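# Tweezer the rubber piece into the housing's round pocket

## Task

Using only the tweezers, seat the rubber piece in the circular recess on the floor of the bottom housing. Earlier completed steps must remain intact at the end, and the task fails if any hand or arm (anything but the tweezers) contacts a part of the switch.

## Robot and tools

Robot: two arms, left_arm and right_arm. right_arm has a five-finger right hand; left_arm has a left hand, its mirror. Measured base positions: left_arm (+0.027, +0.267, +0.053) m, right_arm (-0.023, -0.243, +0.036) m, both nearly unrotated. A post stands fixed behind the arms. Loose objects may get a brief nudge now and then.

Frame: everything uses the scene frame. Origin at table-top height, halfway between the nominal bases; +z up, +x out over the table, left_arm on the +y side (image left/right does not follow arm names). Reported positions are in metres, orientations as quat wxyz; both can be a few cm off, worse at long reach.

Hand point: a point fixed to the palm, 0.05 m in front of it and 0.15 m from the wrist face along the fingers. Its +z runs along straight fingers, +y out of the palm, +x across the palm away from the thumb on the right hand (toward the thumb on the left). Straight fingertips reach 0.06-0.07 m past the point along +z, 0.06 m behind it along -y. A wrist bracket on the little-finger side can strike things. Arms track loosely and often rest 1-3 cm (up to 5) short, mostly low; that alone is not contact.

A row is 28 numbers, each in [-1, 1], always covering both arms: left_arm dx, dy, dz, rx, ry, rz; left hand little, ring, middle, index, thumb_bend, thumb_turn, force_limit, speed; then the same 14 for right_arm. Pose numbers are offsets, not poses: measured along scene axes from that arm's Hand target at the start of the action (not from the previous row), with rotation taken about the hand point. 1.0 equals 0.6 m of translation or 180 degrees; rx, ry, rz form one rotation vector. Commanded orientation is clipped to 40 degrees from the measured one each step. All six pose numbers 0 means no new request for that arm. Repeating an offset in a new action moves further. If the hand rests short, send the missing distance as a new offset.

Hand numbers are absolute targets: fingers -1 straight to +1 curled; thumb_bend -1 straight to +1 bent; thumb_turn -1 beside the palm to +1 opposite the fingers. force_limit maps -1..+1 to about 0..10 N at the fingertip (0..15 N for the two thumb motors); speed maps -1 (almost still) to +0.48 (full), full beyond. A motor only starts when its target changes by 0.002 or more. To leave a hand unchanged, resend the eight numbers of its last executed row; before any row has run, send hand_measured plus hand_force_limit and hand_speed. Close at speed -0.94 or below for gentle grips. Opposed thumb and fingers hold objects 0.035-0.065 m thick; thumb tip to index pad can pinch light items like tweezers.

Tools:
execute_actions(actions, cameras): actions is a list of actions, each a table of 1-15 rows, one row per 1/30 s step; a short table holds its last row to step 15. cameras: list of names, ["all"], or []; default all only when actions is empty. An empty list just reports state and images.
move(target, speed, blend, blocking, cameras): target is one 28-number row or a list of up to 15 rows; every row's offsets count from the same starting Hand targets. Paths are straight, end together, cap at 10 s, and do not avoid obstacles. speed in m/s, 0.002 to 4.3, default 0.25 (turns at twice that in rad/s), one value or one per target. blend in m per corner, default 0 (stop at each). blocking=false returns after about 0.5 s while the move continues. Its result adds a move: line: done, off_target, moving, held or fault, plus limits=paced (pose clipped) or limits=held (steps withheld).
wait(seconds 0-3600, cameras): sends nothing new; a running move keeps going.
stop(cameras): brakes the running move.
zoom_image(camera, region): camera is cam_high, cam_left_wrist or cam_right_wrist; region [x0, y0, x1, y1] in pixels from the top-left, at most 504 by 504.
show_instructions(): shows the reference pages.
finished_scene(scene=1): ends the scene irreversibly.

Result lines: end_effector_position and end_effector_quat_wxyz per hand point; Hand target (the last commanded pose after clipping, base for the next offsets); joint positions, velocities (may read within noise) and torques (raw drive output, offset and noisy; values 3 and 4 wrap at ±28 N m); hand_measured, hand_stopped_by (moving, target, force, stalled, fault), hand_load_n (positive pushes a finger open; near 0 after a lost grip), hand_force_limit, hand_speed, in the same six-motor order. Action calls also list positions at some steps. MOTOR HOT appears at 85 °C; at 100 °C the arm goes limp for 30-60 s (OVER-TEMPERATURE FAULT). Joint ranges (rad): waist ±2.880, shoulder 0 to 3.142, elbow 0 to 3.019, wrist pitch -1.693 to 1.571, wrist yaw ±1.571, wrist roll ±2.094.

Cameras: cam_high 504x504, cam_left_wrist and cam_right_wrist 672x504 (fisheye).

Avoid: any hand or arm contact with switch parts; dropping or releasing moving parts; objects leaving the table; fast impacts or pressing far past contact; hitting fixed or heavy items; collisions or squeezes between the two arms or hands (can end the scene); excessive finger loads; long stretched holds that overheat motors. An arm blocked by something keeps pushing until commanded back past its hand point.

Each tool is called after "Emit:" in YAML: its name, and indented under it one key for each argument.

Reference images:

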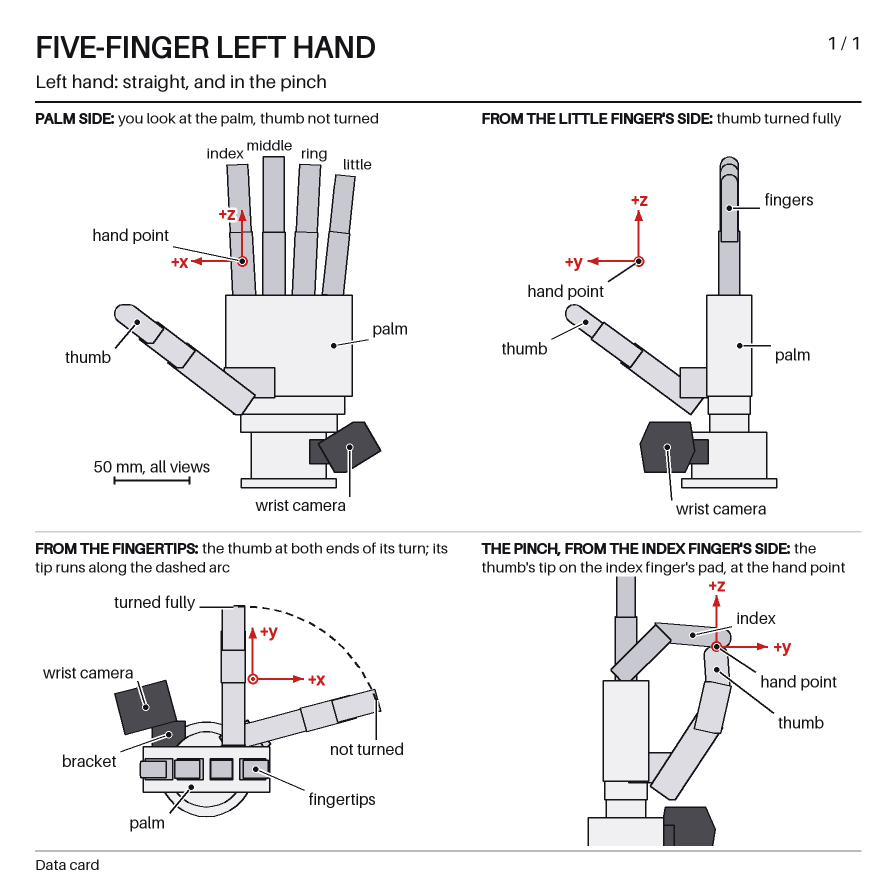

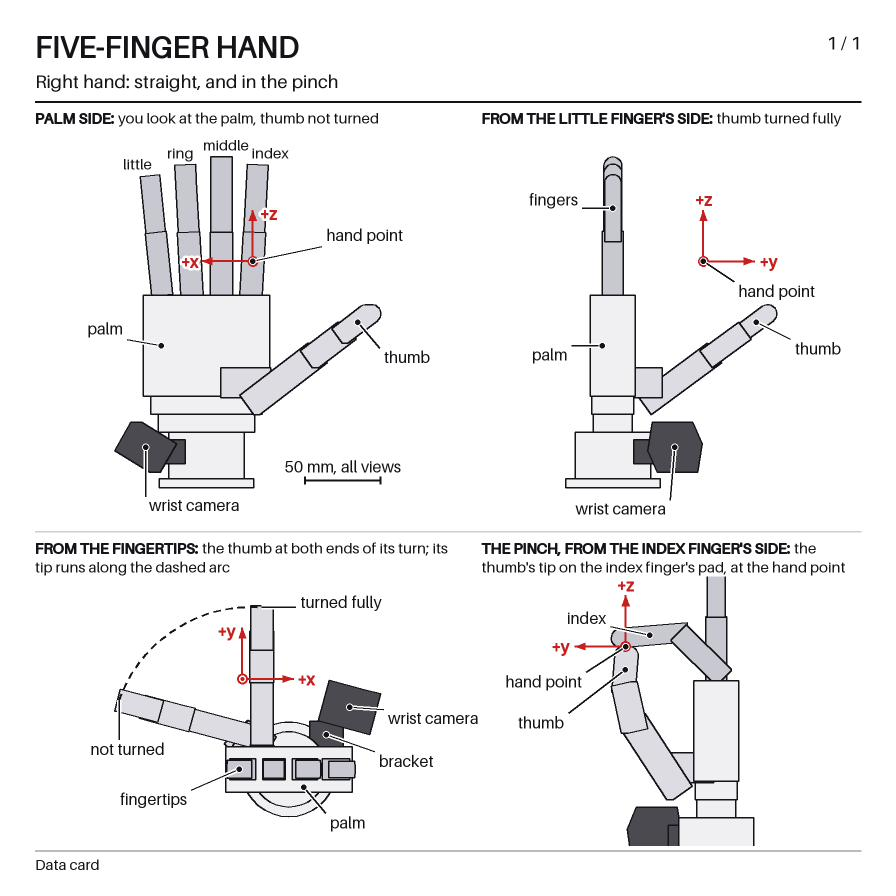

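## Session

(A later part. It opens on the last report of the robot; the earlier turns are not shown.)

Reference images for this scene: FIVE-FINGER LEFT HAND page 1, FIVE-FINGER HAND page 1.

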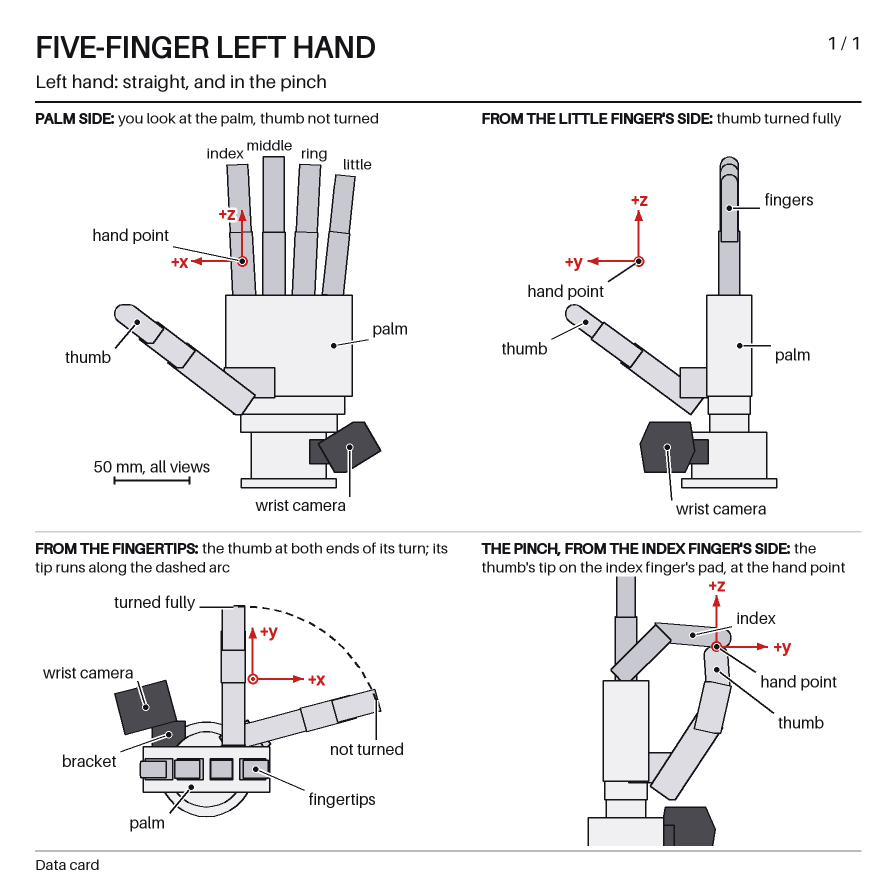

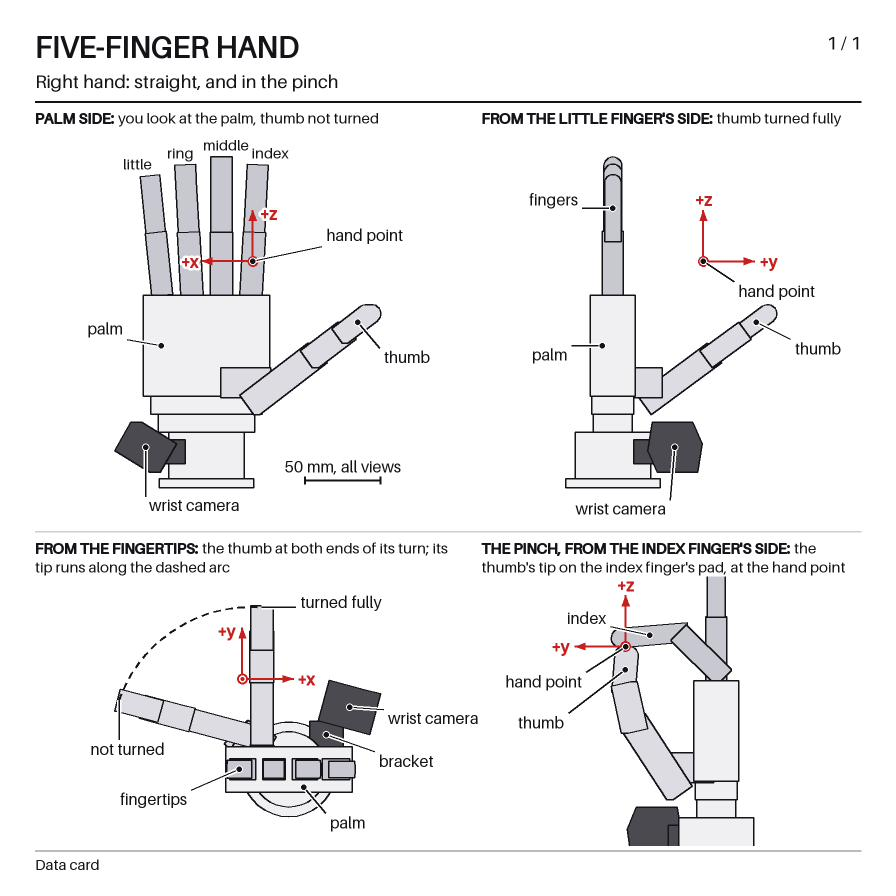

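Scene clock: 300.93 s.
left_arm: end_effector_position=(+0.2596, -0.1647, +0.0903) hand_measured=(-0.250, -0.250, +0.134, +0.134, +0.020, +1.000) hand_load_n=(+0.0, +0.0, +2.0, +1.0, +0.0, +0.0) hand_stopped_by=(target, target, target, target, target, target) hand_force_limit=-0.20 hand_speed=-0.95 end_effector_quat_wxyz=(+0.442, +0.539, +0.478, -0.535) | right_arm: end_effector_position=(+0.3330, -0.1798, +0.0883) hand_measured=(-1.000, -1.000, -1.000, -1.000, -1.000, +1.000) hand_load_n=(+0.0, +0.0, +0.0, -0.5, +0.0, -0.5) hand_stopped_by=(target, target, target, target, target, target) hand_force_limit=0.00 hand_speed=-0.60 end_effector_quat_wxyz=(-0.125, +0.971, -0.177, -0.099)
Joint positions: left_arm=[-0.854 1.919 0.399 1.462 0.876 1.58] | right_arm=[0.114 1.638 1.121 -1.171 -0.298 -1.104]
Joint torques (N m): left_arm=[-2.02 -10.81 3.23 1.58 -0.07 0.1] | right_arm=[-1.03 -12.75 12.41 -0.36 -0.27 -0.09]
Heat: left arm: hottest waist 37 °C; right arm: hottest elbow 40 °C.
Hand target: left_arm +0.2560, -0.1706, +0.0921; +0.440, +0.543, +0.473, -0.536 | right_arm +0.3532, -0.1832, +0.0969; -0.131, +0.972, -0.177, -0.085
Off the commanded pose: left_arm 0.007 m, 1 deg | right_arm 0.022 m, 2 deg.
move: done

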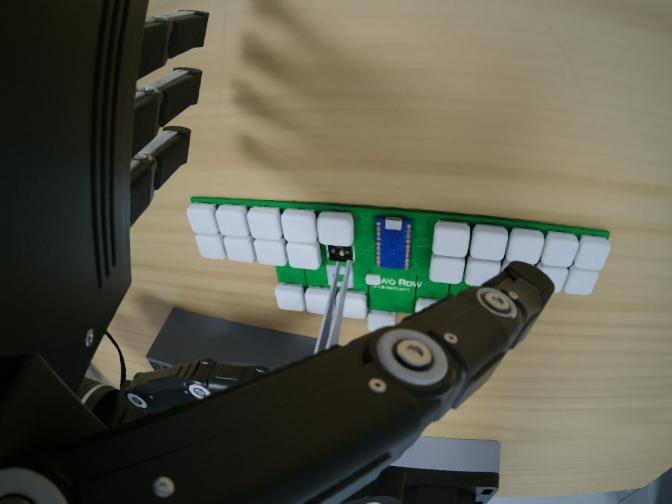

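Emit:
move:
  target: [-0.0025,0.0022,-0.011,0,0,0,-0.25,-0.25,0.135,0.135,0.02,1,-0.2,-0.95,0,0,0,0,0,0,-1,-1,-1,-1,-1,1,0,-0.6]
  speed: 0.02
  cameras: ["cam_right_wrist"]

Emit:
zoom_image:
  camera: "cam_right_wrist"
  region: [325, 240, 357, 264]

Scene clock: 305.93 s.
left_arm: end_effector_position=(+0.2591, -0.1642, +0.0868) hand_measured=(-0.250, -0.250, +0.134, +0.134, +0.020, +1.000) hand_load_n=(+0.0, +0.0, +2.0, +0.5, +0.0, +0.0) hand_stopped_by=(target, target, target, target, target, target) hand_force_limit=-0.20 hand_speed=-0.95 end_effector_quat_wxyz=(+0.439, +0.539, +0.481, -0.535) | right_arm: end_effector_position=(+0.3330, -0.1798, +0.0883) hand_measured=(-1.000, -1.000, -1.000, -1.000, -1.000, +1.000) hand_load_n=(+0.0, -0.5, +0.0, +0.0, +0.0, +0.0) hand_stopped_by=(target, target, target, target, target, target) hand_force_limit=0.00 hand_speed=-0.60 end_effector_quat_wxyz=(-0.125, +0.971, -0.177, -0.099)
Joint positions: left_arm=[-0.855 1.927 0.399 1.462 0.876 1.58] | right_arm=[0.114 1.638 1.121 -1.171 -0.298 -1.104]
Joint torques (N m): left_arm=[-2.2 -8.94 3.03 2.59 -0.08 0.1] | right_arm=[-1.08 -12.69 12.41 -0.35 -0.27 -0.1]
Heat: left arm: hottest waist 37 °C; right arm: hottest elbow 40 °C.
Hand target: left_arm +0.2546, -0.1693, +0.0856; +0.440, +0.543, +0.473, -0.536 | right_arm +0.3532, -0.1832, +0.0969; -0.131, +0.972, -0.177, -0.085
Off the commanded pose: left_arm 0.007 m, 1 deg | right_arm 0.022 m, 2 deg.
move: done

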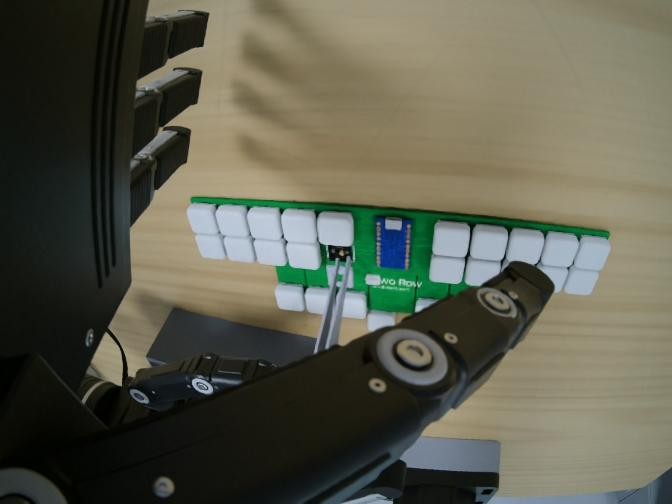

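Scaled by 15.750 from the camera's image (finer frame: 960x720).

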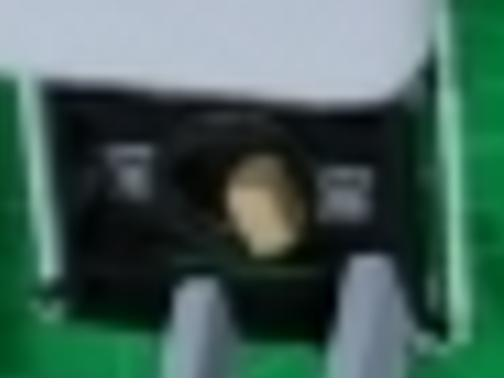

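Emit:
move:
  target: [-0.002,0.001,-0.0072,0,0,0,-0.25,-0.25,0.135,0.135,0.02,1,-0.2,-0.95,0,0,0,0,0,0,-1,-1,-1,-1,-1,1,0,-0.6]
  speed: 0.015
  cameras: ["cam_right_wrist"]

Emit:
zoom_image:
  camera: "cam_right_wrist"
  region: [325, 240, 357, 264]

Scene clock: 307.40 s.
left_arm: end_effector_position=(+0.2579, -0.1638, +0.0825) hand_measured=(-0.250, -0.250, +0.134, +0.134, +0.020, +1.000) hand_load_n=(+0.0, +0.0, +2.0, +1.0, +0.0, +0.0) hand_stopped_by=(target, target, target, target, target, target) hand_force_limit=-0.20 hand_speed=-0.95 end_effector_quat_wxyz=(+0.438, +0.539, +0.481, -0.535) | right_arm: end_effector_position=(+0.3330, -0.1798, +0.0883) hand_measured=(-1.000, -1.000, -1.000, -1.000, -1.000, +1.000) hand_load_n=(+0.0, +0.0, +0.0, +0.0, +0.0, +0.0) hand_stopped_by=(target, target, target, target, target, target) hand_force_limit=0.00 hand_speed=-0.60 end_effector_quat_wxyz=(-0.125, +0.971, -0.177, -0.099)
Joint positions: left_arm=[-0.857 1.946 0.399 1.48 0.874 1.58] | right_arm=[0.114 1.638 1.121 -1.171 -0.298 -1.104]
Joint torques (N m): left_arm=[-2.08 -9.11 2.82 2.67 -0.07 0.11] | right_arm=[-1.08 -12.63 12.41 -0.36 -0.28 -0.1]
Heat: left arm: hottest waist 37 °C; right arm: hottest elbow 40 °C.
Hand target: left_arm +0.2534, -0.1687, +0.0813; +0.440, +0.543, +0.473, -0.536 | right_arm +0.3532, -0.1832, +0.0969; -0.131, +0.972, -0.177, -0.085
Off the commanded pose: left_arm 0.007 m, 1 deg | right_arm 0.022 m, 2 deg.
move: done

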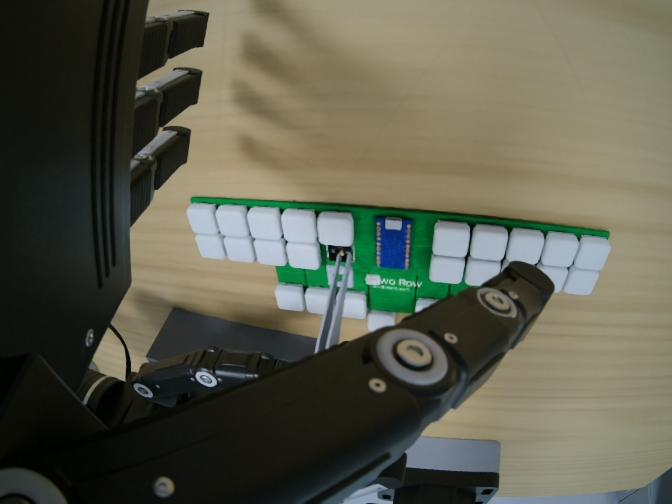

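Scaled by 15.750 from the camera's image (finer frame: 960x720).

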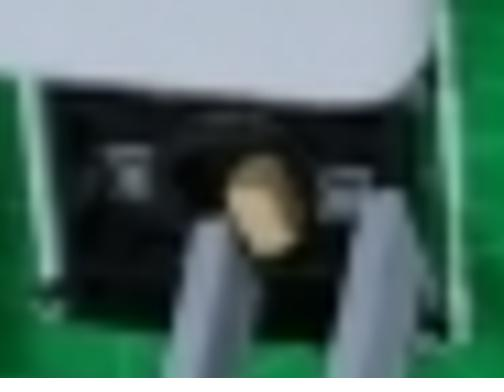

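Emit:
move:
  target: [0.0013,0.0007,0,0,0,0.0014,-0.25,-0.25,0.135,0.135,0.02,1,-0.2,-0.95,0,0,0,0,0,0,-1,-1,-1,-1,-1,1,0,-0.6]
  speed: 0.015
  cameras: ["cam_right_wrist"]

Emit:
zoom_image:
  camera: "cam_right_wrist"
  region: [325, 240, 357, 264]

Scene clock: 308.63 s.
left_arm: end_effector_position=(+0.2587, -0.1637, +0.0826) hand_measured=(-0.250, -0.250, +0.134, +0.134, +0.020, +1.000) hand_load_n=(+0.0, +0.0, +2.0, +0.5, +0.0, +0.0) hand_stopped_by=(target, target, target, target, target, target) hand_force_limit=-0.20 hand_speed=-0.95 end_effector_quat_wxyz=(+0.440, +0.538, +0.482, -0.534) | right_arm: end_effector_position=(+0.3330, -0.1798, +0.0883) hand_measured=(-1.000, -1.000, -1.000, -1.000, -1.000, +1.000) hand_load_n=(+0.0, +0.0, +0.0, +0.0, +0.0, -0.5) hand_stopped_by=(target, target, target, target, target, target) hand_force_limit=0.00 hand_speed=-0.60 end_effector_quat_wxyz=(-0.125, +0.971, -0.177, -0.099)
Joint positions: left_arm=[-0.857 1.947 0.399 1.481 0.87 1.58] | right_arm=[0.114 1.638 1.121 -1.171 -0.298 -1.104]
Joint torques (N m): left_arm=[-2.02 -8.94 2.8 2.69 -0.06 0.1] | right_arm=[-1.03 -12.75 12.42 -0.38 -0.28 -0.1]
Heat: left arm: hottest waist 37 °C; right arm: hottest elbow 40 °C.
Hand target: left_arm +0.2541, -0.1683, +0.0812; +0.441, +0.542, +0.474, -0.535 | right_arm +0.3532, -0.1832, +0.0969; -0.131, +0.972, -0.177, -0.085
Off the commanded pose: left_arm 0.007 m, 1 deg | right_arm 0.022 m, 2 deg.
move: done

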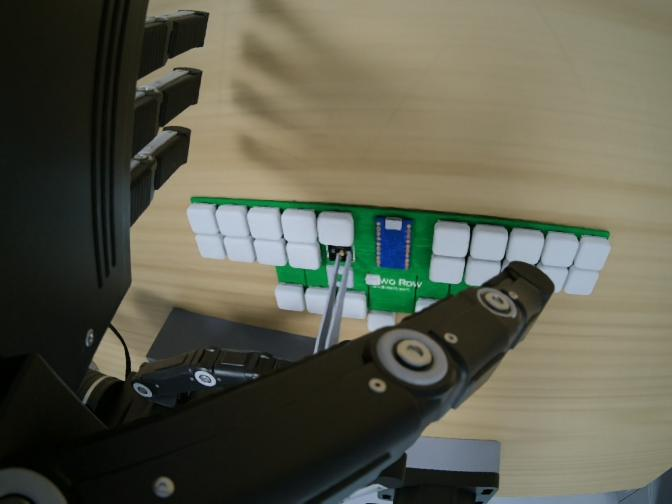

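Scaled by 15.750 from the camera's image (finer frame: 960x720).

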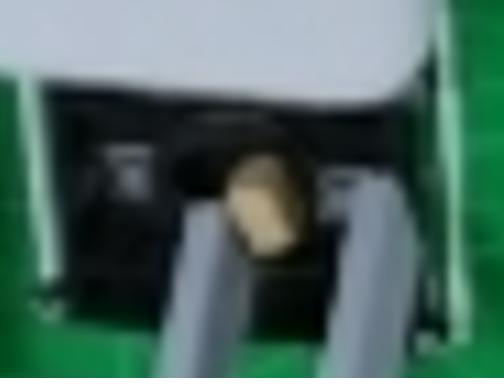

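Emit:
move:
  target: [0,0,0,0,0,0,-0.25,-0.25,0.15,0.15,0.02,1,-0.2,-0.95,0,0,0,0,0,0,-1,-1,-1,-1,-1,1,0,-0.6]
  speed: 0.015
  cameras: ["cam_right_wrist"]

Emit:
zoom_image:
  camera: "cam_right_wrist"
  region: [325, 240, 357, 264]

Scene clock: 309.73 s.
left_arm: end_effector_position=(+0.2587, -0.1637, +0.0827) hand_measured=(-0.250, -0.250, +0.150, +0.150, +0.020, +1.000) hand_load_n=(+0.0, +0.0, +2.5, +1.0, +0.5, +0.0) hand_stopped_by=(target, target, target, target, target, target) hand_force_limit=-0.20 hand_speed=-0.95 end_effector_quat_wxyz=(+0.440, +0.538, +0.482, -0.534) | right_arm: end_effector_position=(+0.3330, -0.1798, +0.0883) hand_measured=(-1.000, -1.000, -1.000, -1.000, -1.000, +1.000) hand_load_n=(+0.0, +0.0, +0.0, +0.0, +0.0, +0.0) hand_stopped_by=(target, target, target, target, target, target) hand_force_limit=0.00 hand_speed=-0.60 end_effector_quat_wxyz=(-0.125, +0.971, -0.177, -0.099)
Joint positions: left_arm=[-0.857 1.947 0.399 1.481 0.87 1.58] | right_arm=[0.114 1.638 1.121 -1.171 -0.298 -1.104]
Joint torques (N m): left_arm=[-1.96 -9.05 2.74 2.7 -0.07 0.09] | right_arm=[-1.03 -12.69 12.41 -0.36 -0.28 -0.1]
Heat: left arm: hottest waist 37 °C; right arm: hottest elbow 40 °C.
Hand target: left_arm +0.2541, -0.1683, +0.0813; +0.441, +0.542, +0.474, -0.535 | right_arm +0.3532, -0.1832, +0.0969; -0.131, +0.972, -0.177, -0.085
Off the commanded pose: left_arm 0.007 m, 1 deg | right_arm 0.022 m, 2 deg.
move: done

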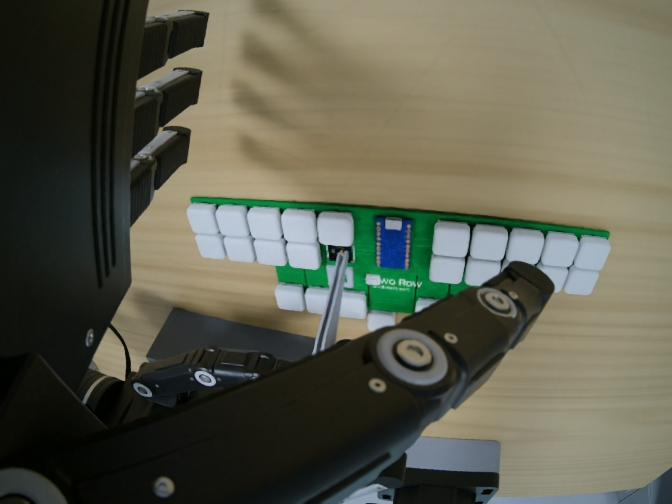

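Scaled by 15.750 from the camera's image (finer frame: 960x720).

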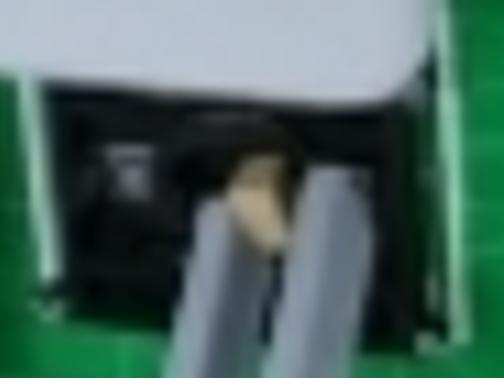

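Emit:
move:
  target: [0,0,0,0,0,0,-0.25,-0.25,0.157,0.157,0.02,1,-0.2,-0.95,0,0,0,0,0,0,-1,-1,-1,-1,-1,1,0,-0.6]
  speed: 0.015
  cameras: ["cam_right_wrist"]

Emit:
zoom_image:
  camera: "cam_right_wrist"
  region: [325, 240, 357, 264]

Scene clock: 310.70 s.
left_arm: end_effector_position=(+0.2587, -0.1637, +0.0827) hand_measured=(-0.250, -0.250, +0.156, +0.156, +0.020, +1.000) hand_load_n=(+0.0, +0.0, +2.5, +1.0, +1.0, +0.0) hand_stopped_by=(target, target, target, target, target, target) hand_force_limit=-0.20 hand_speed=-0.95 end_effector_quat_wxyz=(+0.440, +0.538, +0.482, -0.534) | right_arm: end_effector_position=(+0.3330, -0.1798, +0.0883) hand_measured=(-1.000, -1.000, -1.000, -1.000, -1.000, +1.000) hand_load_n=(+0.0, +0.0, +0.0, +0.0, +0.0, +0.0) hand_stopped_by=(target, target, target, target, target, target) hand_force_limit=0.00 hand_speed=-0.60 end_effector_quat_wxyz=(-0.125, +0.971, -0.177, -0.099)
Joint positions: left_arm=[-0.857 1.947 0.399 1.481 0.87 1.58] | right_arm=[0.114 1.638 1.121 -1.171 -0.298 -1.104]
Joint torques (N m): left_arm=[-2.14 -9.23 2.76 2.7 -0.07 0.1] | right_arm=[-1.03 -12.69 12.42 -0.36 -0.27 -0.1]
Heat: left arm: hottest waist 37 °C; right arm: hottest elbow 40 °C.
Hand target: left_arm +0.2541, -0.1683, +0.0813; +0.441, +0.542, +0.474, -0.535 | right_arm +0.3532, -0.1832, +0.0969; -0.131, +0.972, -0.177, -0.085
Off the commanded pose: left_arm 0.007 m, 1 deg | right_arm 0.022 m, 2 deg.
move: done

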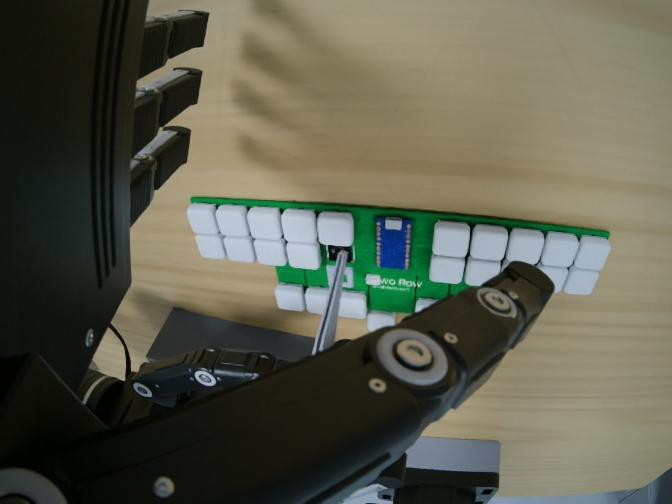

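Scaled by 15.750 from the camera's image (finer frame: 960x720).

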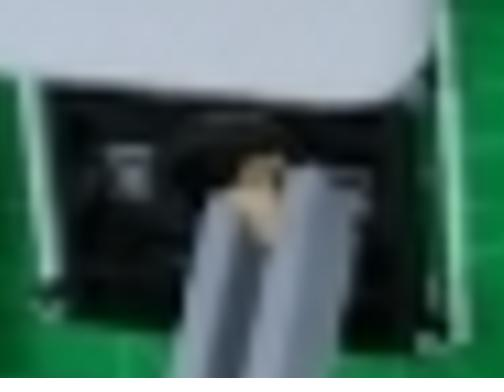

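Emit:
move:
  target: [0.0013,0.0007,0,0,0,0.0014,-0.25,-0.25,0.157,0.157,0.02,1,-0.2,-0.95,0,0,0,0,0,0,-1,-1,-1,-1,-1,1,0,-0.6]
  speed: 0.01
  cameras: ["cam_right_wrist"]

Emit:
zoom_image:
  camera: "cam_right_wrist"
  region: [325, 240, 357, 264]

Scene clock: 311.90 s.
left_arm: end_effector_position=(+0.2596, -0.1636, +0.0827) hand_measured=(-0.250, -0.250, +0.156, +0.156, +0.020, +1.000) hand_load_n=(+0.0, +0.0, +2.5, +1.0, +0.5, +0.0) hand_stopped_by=(target, target, target, target, target, target) hand_force_limit=-0.20 hand_speed=-0.95 end_effector_quat_wxyz=(+0.441, +0.537, +0.483, -0.533) | right_arm: end_effector_position=(+0.3330, -0.1798, +0.0883) hand_measured=(-1.000, -1.000, -1.000, -1.000, -1.000, +1.000) hand_load_n=(+0.0, +0.0, +0.0, +0.0, +0.0, +0.0) hand_stopped_by=(target, target, target, target, target, target) hand_force_limit=0.00 hand_speed=-0.60 end_effector_quat_wxyz=(-0.125, +0.971, -0.177, -0.099)
Joint positions: left_arm=[-0.857 1.947 0.399 1.481 0.866 1.58] | right_arm=[0.114 1.638 1.121 -1.171 -0.298 -1.104]
Joint torques (N m): left_arm=[-1.96 -9.11 2.69 2.8 -0.08 0.1] | right_arm=[-1.08 -12.75 12.42 -0.36 -0.27 -0.1]
Heat: left arm: hottest waist 37 °C; right arm: hottest elbow 40 °C.
Hand target: left_arm +0.2549, -0.1679, +0.0813; +0.443, +0.541, +0.476, -0.534 | right_arm +0.3532, -0.1832, +0.0969; -0.131, +0.972, -0.177, -0.085
Off the commanded pose: left_arm 0.007 m, 1 deg | right_arm 0.022 m, 2 deg.
move: done

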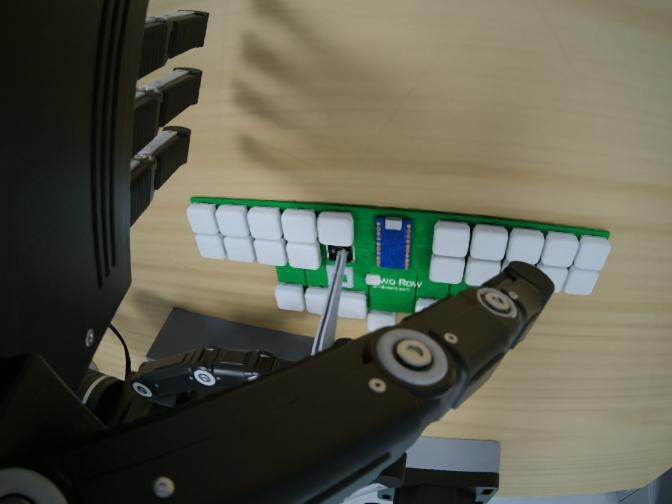

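Scaled by 15.750 from the camera's image (finer frame: 960x720).

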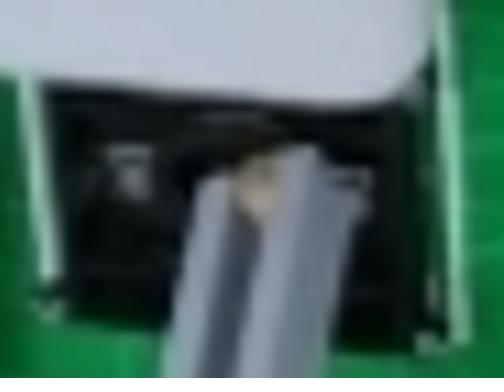

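Emit:
move:
  target: [0,0,0,0,0,0,-0.25,-0.25,0.135,0.135,0.02,1,-0.2,-0.95,0,0,0,0,0,0,-1,-1,-1,-1,-1,1,0,-0.6]
  speed: 0.01
  cameras: ["cam_right_wrist"]

Emit:
zoom_image:
  camera: "cam_right_wrist"
  region: [325, 240, 357, 264]

Scene clock: 316.10 s.
left_arm: end_effector_position=(+0.2596, -0.1636, +0.0827) hand_measured=(-0.250, -0.250, +0.134, +0.134, +0.020, +1.000) hand_load_n=(+0.0, +0.0, +1.5, +1.0, +0.5, +0.0) hand_stopped_by=(target, target, target, target, target, target) hand_force_limit=-0.20 hand_speed=-0.95 end_effector_quat_wxyz=(+0.441, +0.537, +0.483, -0.533) | right_arm: end_effector_position=(+0.3330, -0.1798, +0.0883) hand_measured=(-1.000, -1.000, -1.000, -1.000, -1.000, +1.000) hand_load_n=(+0.0, +0.0, +0.0, +0.0, -0.5, +0.0) hand_stopped_by=(target, target, target, target, target, target) hand_force_limit=0.00 hand_speed=-0.60 end_effector_quat_wxyz=(-0.125, +0.971, -0.177, -0.099)
Joint positions: left_arm=[-0.857 1.947 0.399 1.481 0.866 1.58] | right_arm=[0.114 1.638 1.121 -1.171 -0.298 -1.104]
Joint torques (N m): left_arm=[-1.96 -9.11 2.7 2.8 -0.08 0.1] | right_arm=[-1.03 -12.69 12.41 -0.38 -0.27 -0.1]
Heat: left arm: hottest waist 37 °C; right arm: hottest elbow 40 °C.
Hand target: left_arm +0.2549, -0.1679, +0.0813; +0.443, +0.541, +0.476, -0.534 | right_arm +0.3532, -0.1832, +0.0969; -0.131, +0.972, -0.177, -0.085
Off the commanded pose: left_arm 0.006 m, 1 deg | right_arm 0.022 m, 2 deg.
move: done

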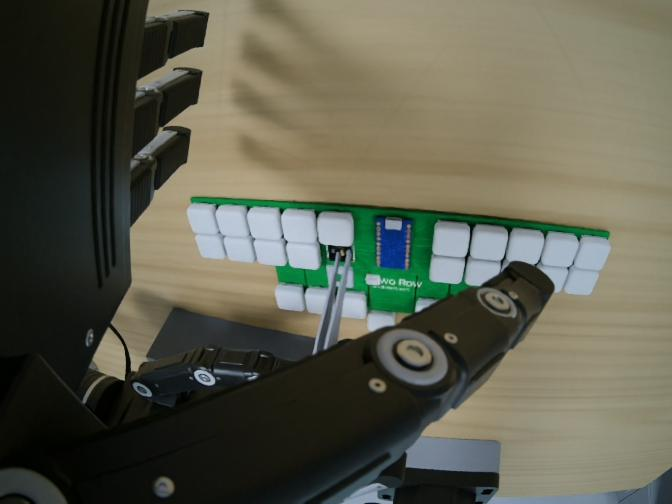

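Scaled by 15.750 from the camera's image (finer frame: 960x720).

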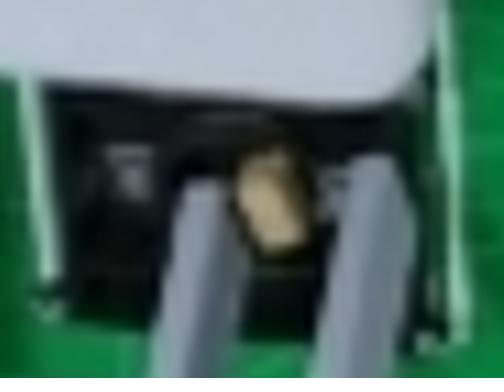

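Emit:
move:
  target: [0.0142,0.0077,0,0,0,0.0064,-0.25,-0.25,0.135,0.135,0.02,1,-0.2,-0.95,0,0,0,0,0,0,-1,-1,-1,-1,-1,1,0,-0.6]
  speed: 0.015
  cameras: ["cam_right_wrist"]

Emit:
zoom_image:
  camera: "cam_right_wrist"
  region: [325, 240, 357, 264]

Scene clock: 320.07 s.
left_arm: end_effector_position=(+0.2597, -0.1635, +0.0827) hand_measured=(-0.250, -0.250, +0.134, +0.134, +0.020, +1.000) hand_load_n=(+0.0, +0.0, +1.5, +1.0, +0.5, +0.0) hand_stopped_by=(target, target, target, target, target, target) hand_force_limit=-0.20 hand_speed=-0.95 end_effector_quat_wxyz=(+0.441, +0.537, +0.483, -0.533) | right_arm: end_effector_position=(+0.3330, -0.1798, +0.0883) hand_measured=(-1.000, -1.000, -1.000, -1.000, -1.000, +1.000) hand_load_n=(+0.0, +0.0, +0.0, +0.5, -0.5, +0.0) hand_stopped_by=(target, target, target, target, target, target) hand_force_limit=0.00 hand_speed=-0.60 end_effector_quat_wxyz=(-0.125, +0.971, -0.177, -0.099)
Joint positions: left_arm=[-0.857 1.947 0.399 1.481 0.865 1.58] | right_arm=[0.114 1.638 1.121 -1.171 -0.298 -1.104]
Joint torques (N m): left_arm=[-0.32 -9.05 2.69 2.71 -0.09 0.09] | right_arm=[-1.03 -12.69 12.4 -0.36 -0.27 -0.1]
Heat: left arm: hottest waist 37 °C; right arm: hottest elbow 40 °C.
Hand target: left_arm +0.2634, -0.1633, +0.0813; +0.448, +0.536, +0.481, -0.530 | right_arm +0.3532, -0.1832, +0.0969; -0.131, +0.972, -0.177, -0.085
Off the commanded pose: left_arm 0.004 m, 1 deg | right_arm 0.022 m, 2 deg.
move: done

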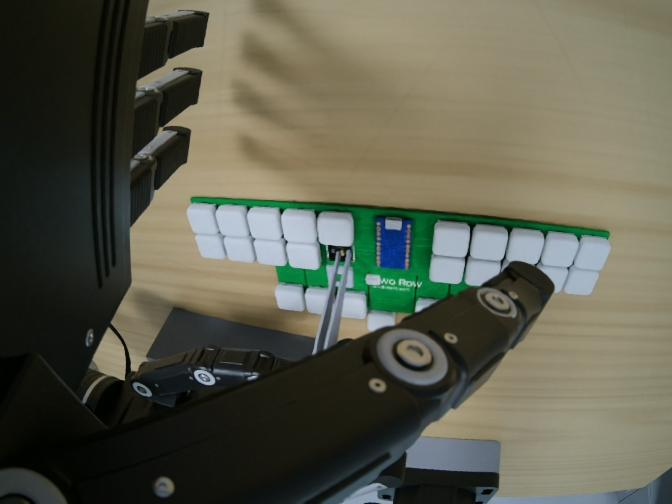

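Scaled by 15.750 from the camera's image (finer frame: 960x720).

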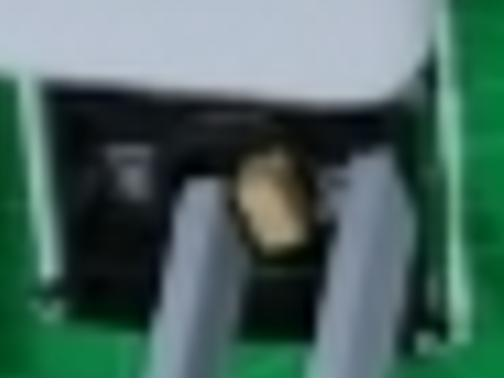

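Emit:
move:
  target: [0.0107,0.0058,0,0,0,0.0048,-0.25,-0.25,0.135,0.135,0.02,1,-0.2,-0.95,0,0,0,0,0,0,-1,-1,-1,-1,-1,1,0,-0.6]
  speed: 0.015
  cameras: ["cam_right_wrist"]

Emit:
zoom_image:
  camera: "cam_right_wrist"
  region: [325, 240, 357, 264]

Scene clock: 323.87 s.
left_arm: end_effector_position=(+0.2613, -0.1627, +0.0826) hand_measured=(-0.250, -0.250, +0.134, +0.134, +0.020, +1.000) hand_load_n=(+0.0, +0.0, +2.0, +1.0, +0.0, +0.0) hand_stopped_by=(target, target, target, target, target, target) hand_force_limit=-0.20 hand_speed=-0.95 end_effector_quat_wxyz=(+0.442, +0.536, +0.484, -0.532) | right_arm: end_effector_position=(+0.3330, -0.1798, +0.0883) hand_measured=(-1.000, -1.000, -1.000, -1.000, -1.000, +1.000) hand_load_n=(+0.0, +0.0, +0.0, +0.0, +0.0, +0.0) hand_stopped_by=(target, target, target, target, target, target) hand_force_limit=0.00 hand_speed=-0.60 end_effector_quat_wxyz=(-0.125, +0.971, -0.177, -0.099)
Joint positions: left_arm=[-0.853 1.947 0.399 1.481 0.865 1.58] | right_arm=[0.114 1.638 1.121 -1.171 -0.298 -1.104]
Joint torques (N m): left_arm=[0.85 -9.11 2.67 2.7 -0.07 0.1] | right_arm=[-1.03 -12.69 12.41 -0.36 -0.28 -0.1]
Heat: left arm: hottest waist 37 °C; right arm: hottest elbow 40 °C.
Hand target: left_arm +0.2699, -0.1598, +0.0813; +0.452, +0.532, +0.485, -0.526 | right_arm +0.3532, -0.1832, +0.0969; -0.131, +0.972, -0.177, -0.085
Off the commanded pose: left_arm 0.009 m, 1 deg | right_arm 0.022 m, 2 deg.
move: done

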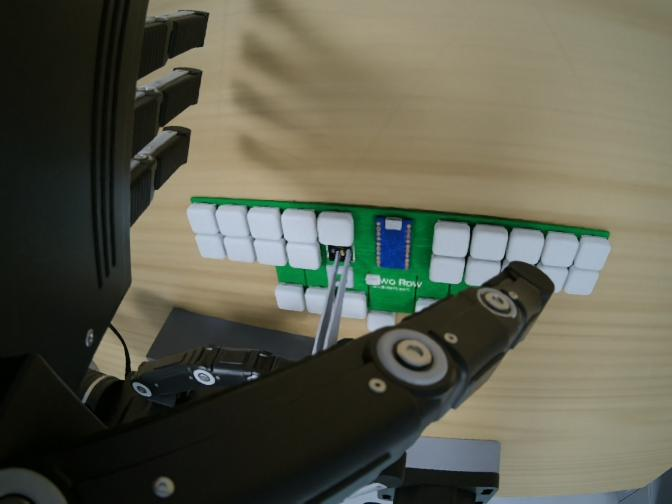

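Scaled by 15.750 from the camera's image (finer frame: 960x720).

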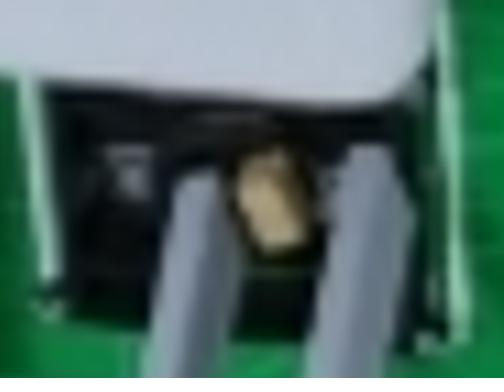

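Emit:
zoom_image:
  camera: "cam_right_wrist"
  region: [330, 243, 352, 260]

Scaled by 22.909 from the camera's image (finer frame: 960x720).

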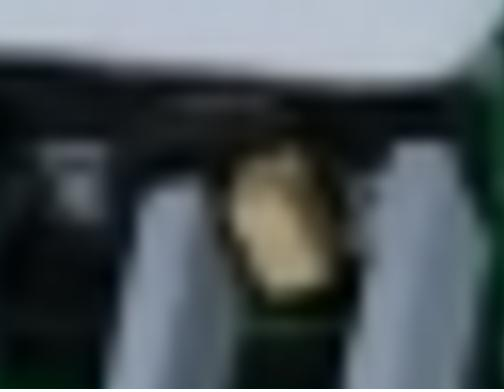

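Emit:
move:
  target: [-0.0032,0.0005,0,0,0,-0.0029,-0.25,-0.25,0.135,0.135,0.02,1,-0.2,-0.95,0,0,0,0,0,0,-1,-1,-1,-1,-1,1,0,-0.6]
  speed: 0.015
  cameras: ["cam_right_wrist"]

Emit:
zoom_image:
  camera: "cam_right_wrist"
  region: [325, 240, 357, 264]

Scene clock: 325.67 s.
left_arm: end_effector_position=(+0.2614, -0.1625, +0.0827) hand_measured=(-0.250, -0.250, +0.134, +0.134, +0.020, +1.000) hand_load_n=(+0.0, +0.0, +2.0, +0.5, +0.5, +0.0) hand_stopped_by=(target, target, target, target, target, target) hand_force_limit=-0.20 hand_speed=-0.95 end_effector_quat_wxyz=(+0.442, +0.536, +0.484, -0.532) | right_arm: end_effector_position=(+0.3330, -0.1798, +0.0883) hand_measured=(-1.000, -1.000, -1.000, -1.000, -1.000, +1.000) hand_load_n=(+0.0, +0.0, +0.0, +0.0, +0.0, +0.0) hand_stopped_by=(target, target, target, target, target, target) hand_force_limit=0.00 hand_speed=-0.60 end_effector_quat_wxyz=(-0.125, +0.971, -0.177, -0.099)
Joint positions: left_arm=[-0.852 1.947 0.399 1.481 0.867 1.58] | right_arm=[0.114 1.638 1.121 -1.171 -0.298 -1.104]
Joint torques (N m): left_arm=[0.79 -9.17 2.56 2.76 0.23 0.11] | right_arm=[-1.03 -12.75 12.42 -0.38 -0.28 -0.1]
Heat: left arm: hottest waist 36 °C; right arm: hottest elbow 40 °C.
Hand target: left_arm +0.2680, -0.1595, +0.0813; +0.450, +0.535, +0.483, -0.528 | right_arm +0.3532, -0.1832, +0.0969; -0.131, +0.972, -0.177, -0.085
Off the commanded pose: left_arm 0.007 m, 1 deg | right_arm 0.022 m, 2 deg.
move: done

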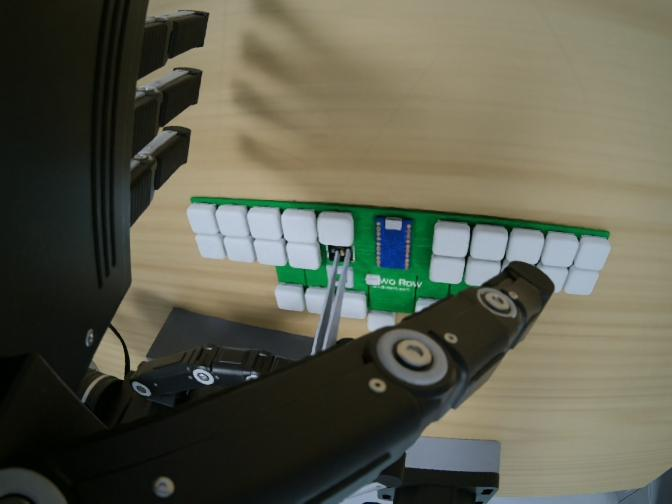

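Scaled by 15.750 from the camera's image (finer frame: 960x720).

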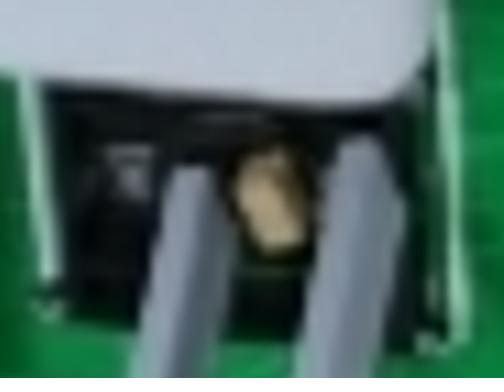

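Emit:
move:
  target: [-0.0019,0.0003,0,0,0,-0.0017,-0.25,-0.25,0.135,0.135,0.02,1,-0.2,-0.95,0,0,0,0,0,0,-1,-1,-1,-1,-1,1,0,-0.6]
  speed: 0.015
  cameras: ["cam_right_wrist"]

Emit:
zoom_image:
  camera: "cam_right_wrist"
  region: [325, 240, 357, 264]

Scene clock: 327.23 s.
left_arm: end_effector_position=(+0.2604, -0.1626, +0.0827) hand_measured=(-0.250, -0.250, +0.134, +0.134, +0.020, +1.000) hand_load_n=(+0.0, +0.0, +2.0, +1.0, +0.5, +0.0) hand_stopped_by=(target, target, target, target, target, target) hand_force_limit=-0.20 hand_speed=-0.95 end_effector_quat_wxyz=(+0.441, +0.537, +0.482, -0.533) | right_arm: end_effector_position=(+0.3330, -0.1798, +0.0883) hand_measured=(-1.000, -1.000, -1.000, -1.000, -1.000, +1.000) hand_load_n=(+0.0, +0.0, +0.0, +0.0, +0.0, +0.5) hand_stopped_by=(target, target, target, target, target, target) hand_force_limit=0.00 hand_speed=-0.60 end_effector_quat_wxyz=(-0.125, +0.971, -0.177, -0.099)
Joint positions: left_arm=[-0.852 1.947 0.399 1.481 0.873 1.58] | right_arm=[0.114 1.638 1.121 -1.171 -0.298 -1.104]
Joint torques (N m): left_arm=[0.91 -9.17 2.51 2.78 0.24 0.11] | right_arm=[-1.08 -12.69 12.41 -0.36 -0.28 -0.1]
Heat: left arm: hottest waist 36 °C; right arm: hottest elbow 40 °C.
Hand target: left_arm +0.2668, -0.1593, +0.0813; +0.448, +0.536, +0.481, -0.530 | right_arm +0.3532, -0.1832, +0.0969; -0.131, +0.972, -0.177, -0.085
Off the commanded pose: left_arm 0.007 m, 1 deg | right_arm 0.022 m, 2 deg.
move: done

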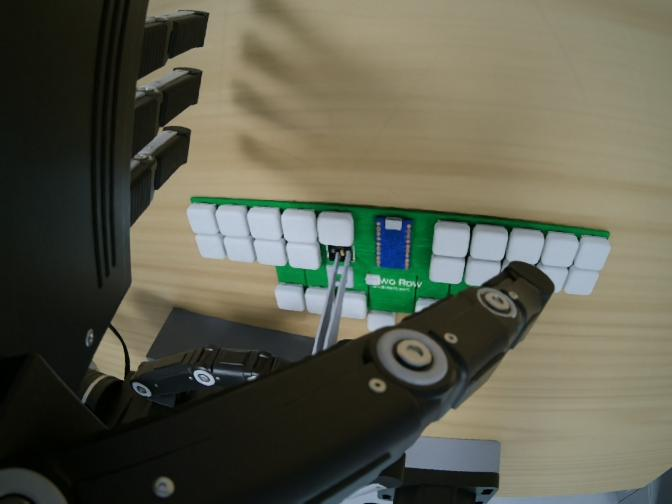

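Scaled by 15.750 from the camera's image (finer frame: 960x720).

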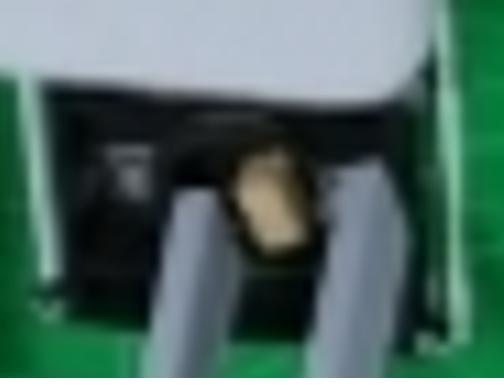

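Emit:
move:
  target: [0,0,0.009,0,0,0,-0.25,-0.25,0.135,0.135,0.02,1,-0.2,-0.95,0,0,0,0,0,0,-1,-1,-1,-1,-1,1,0,-0.6]
  speed: 0.015
  cameras: ["cam_right_wrist"]

Emit:
zoom_image:
  camera: "cam_right_wrist"
  region: [325, 240, 357, 264]

Scene clock: 328.67 s.
left_arm: end_effector_position=(+0.2603, -0.1627, +0.0829) hand_measured=(-0.250, -0.250, +0.134, +0.134, +0.020, +1.000) hand_load_n=(+0.0, +0.0, +2.0, +1.0, +0.0, +0.0) hand_stopped_by=(target, target, target, target, target, target) hand_force_limit=-0.20 hand_speed=-0.95 end_effector_quat_wxyz=(+0.441, +0.537, +0.482, -0.534) | right_arm: end_effector_position=(+0.3330, -0.1798, +0.0883) hand_measured=(-1.000, -1.000, -1.000, -1.000, -1.000, +1.000) hand_load_n=(+0.0, +0.0, +0.0, +0.0, +0.0, +0.0) hand_stopped_by=(target, target, target, target, target, target) hand_force_limit=0.00 hand_speed=-0.60 end_effector_quat_wxyz=(-0.125, +0.971, -0.177, -0.099)
Joint positions: left_arm=[-0.852 1.946 0.399 1.481 0.873 1.58] | right_arm=[0.114 1.638 1.121 -1.171 -0.298 -1.104]
Joint torques (N m): left_arm=[0.97 -11.34 2.15 2.06 0.24 0.1] | right_arm=[-1.03 -12.75 12.41 -0.36 -0.28 -0.1]
Heat: left arm: hottest waist 36 °C; right arm: hottest elbow 40 °C.
Hand target: left_arm +0.2667, -0.1593, +0.0867; +0.448, +0.536, +0.481, -0.530 | right_arm +0.3532, -0.1832, +0.0969; -0.131, +0.972, -0.177, -0.085
Off the commanded pose: left_arm 0.008 m, 1 deg | right_arm 0.022 m, 2 deg.
move: done

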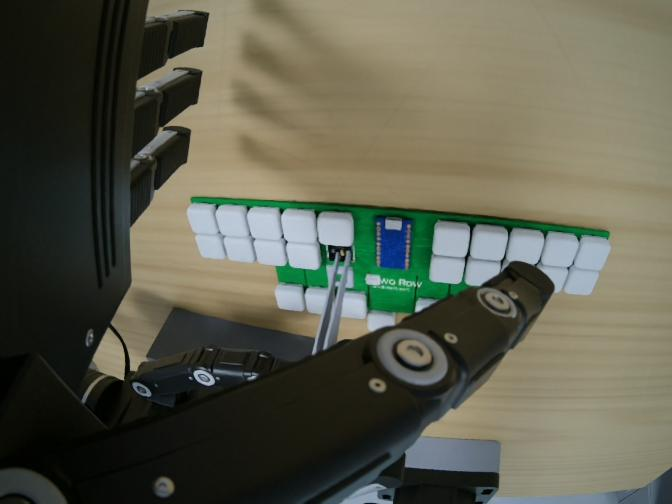

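Scaled by 15.750 from the camera's image (finer frame: 960x720).

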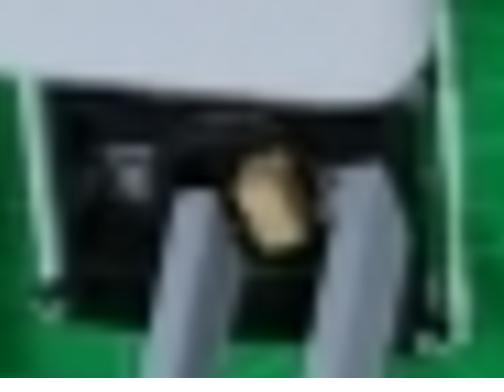

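Emit:
move:
  target: [0,0,0.003,0,0,0,-0.25,-0.25,0.135,0.135,0.02,1,-0.2,-0.95,0,0,0,0,0,0,-1,-1,-1,-1,-1,1,0,-0.6]
  speed: 0.015
  cameras: ["cam_right_wrist"]

Emit:
zoom_image:
  camera: "cam_right_wrist"
  region: [325, 240, 357, 264]

Scene clock: 329.60 s.
left_arm: end_effector_position=(+0.2610, -0.1634, +0.0876) hand_measured=(-0.250, -0.250, +0.134, +0.134, +0.020, +1.000) hand_load_n=(+0.0, +0.0, +2.0, +1.0, +0.5, +0.0) hand_stopped_by=(target, target, target, target, target, target) hand_force_limit=-0.20 hand_speed=-0.95 end_effector_quat_wxyz=(+0.444, +0.537, +0.479, -0.534) | right_arm: end_effector_position=(+0.3330, -0.1798, +0.0883) hand_measured=(-1.000, -1.000, -1.000, -1.000, -1.000, +1.000) hand_load_n=(+0.0, +0.0, +0.0, +0.0, -0.5, +0.0) hand_stopped_by=(target, target, target, target, target, target) hand_force_limit=0.00 hand_speed=-0.60 end_effector_quat_wxyz=(-0.125, +0.971, -0.177, -0.099)
Joint positions: left_arm=[-0.852 1.936 0.399 1.481 0.873 1.58] | right_arm=[0.114 1.638 1.121 -1.171 -0.298 -1.104]
Joint torques (N m): left_arm=[0.73 -10.99 2.17 1.84 0.24 0.1] | right_arm=[-1.03 -12.69 12.4 -0.36 -0.28 -0.1]
Heat: left arm: hottest waist 36 °C; right arm: hottest elbow 40 °C.
Hand target: left_arm +0.2667, -0.1593, +0.0885; +0.448, +0.536, +0.481, -0.530 | right_arm +0.3532, -0.1832, +0.0969; -0.131, +0.972, -0.177, -0.085
Off the commanded pose: left_arm 0.007 m, 1 deg | right_arm 0.022 m, 2 deg.
move: done

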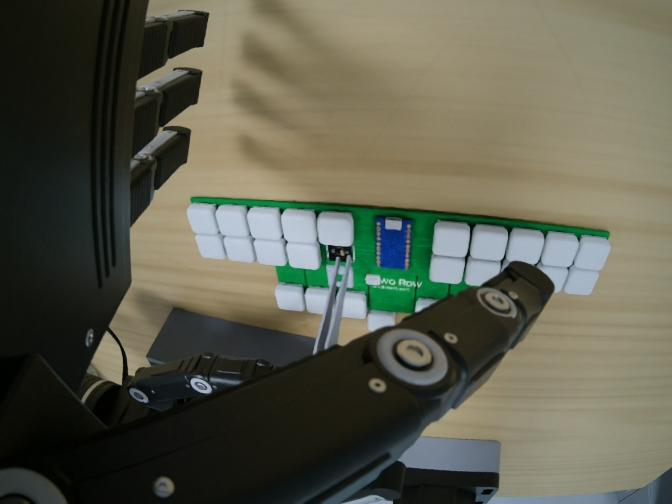

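Scaled by 15.750 from the camera's image (finer frame: 960x720).

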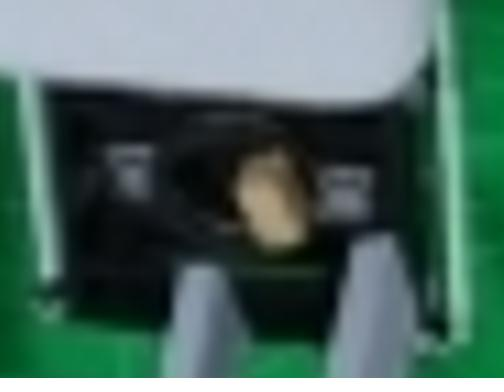

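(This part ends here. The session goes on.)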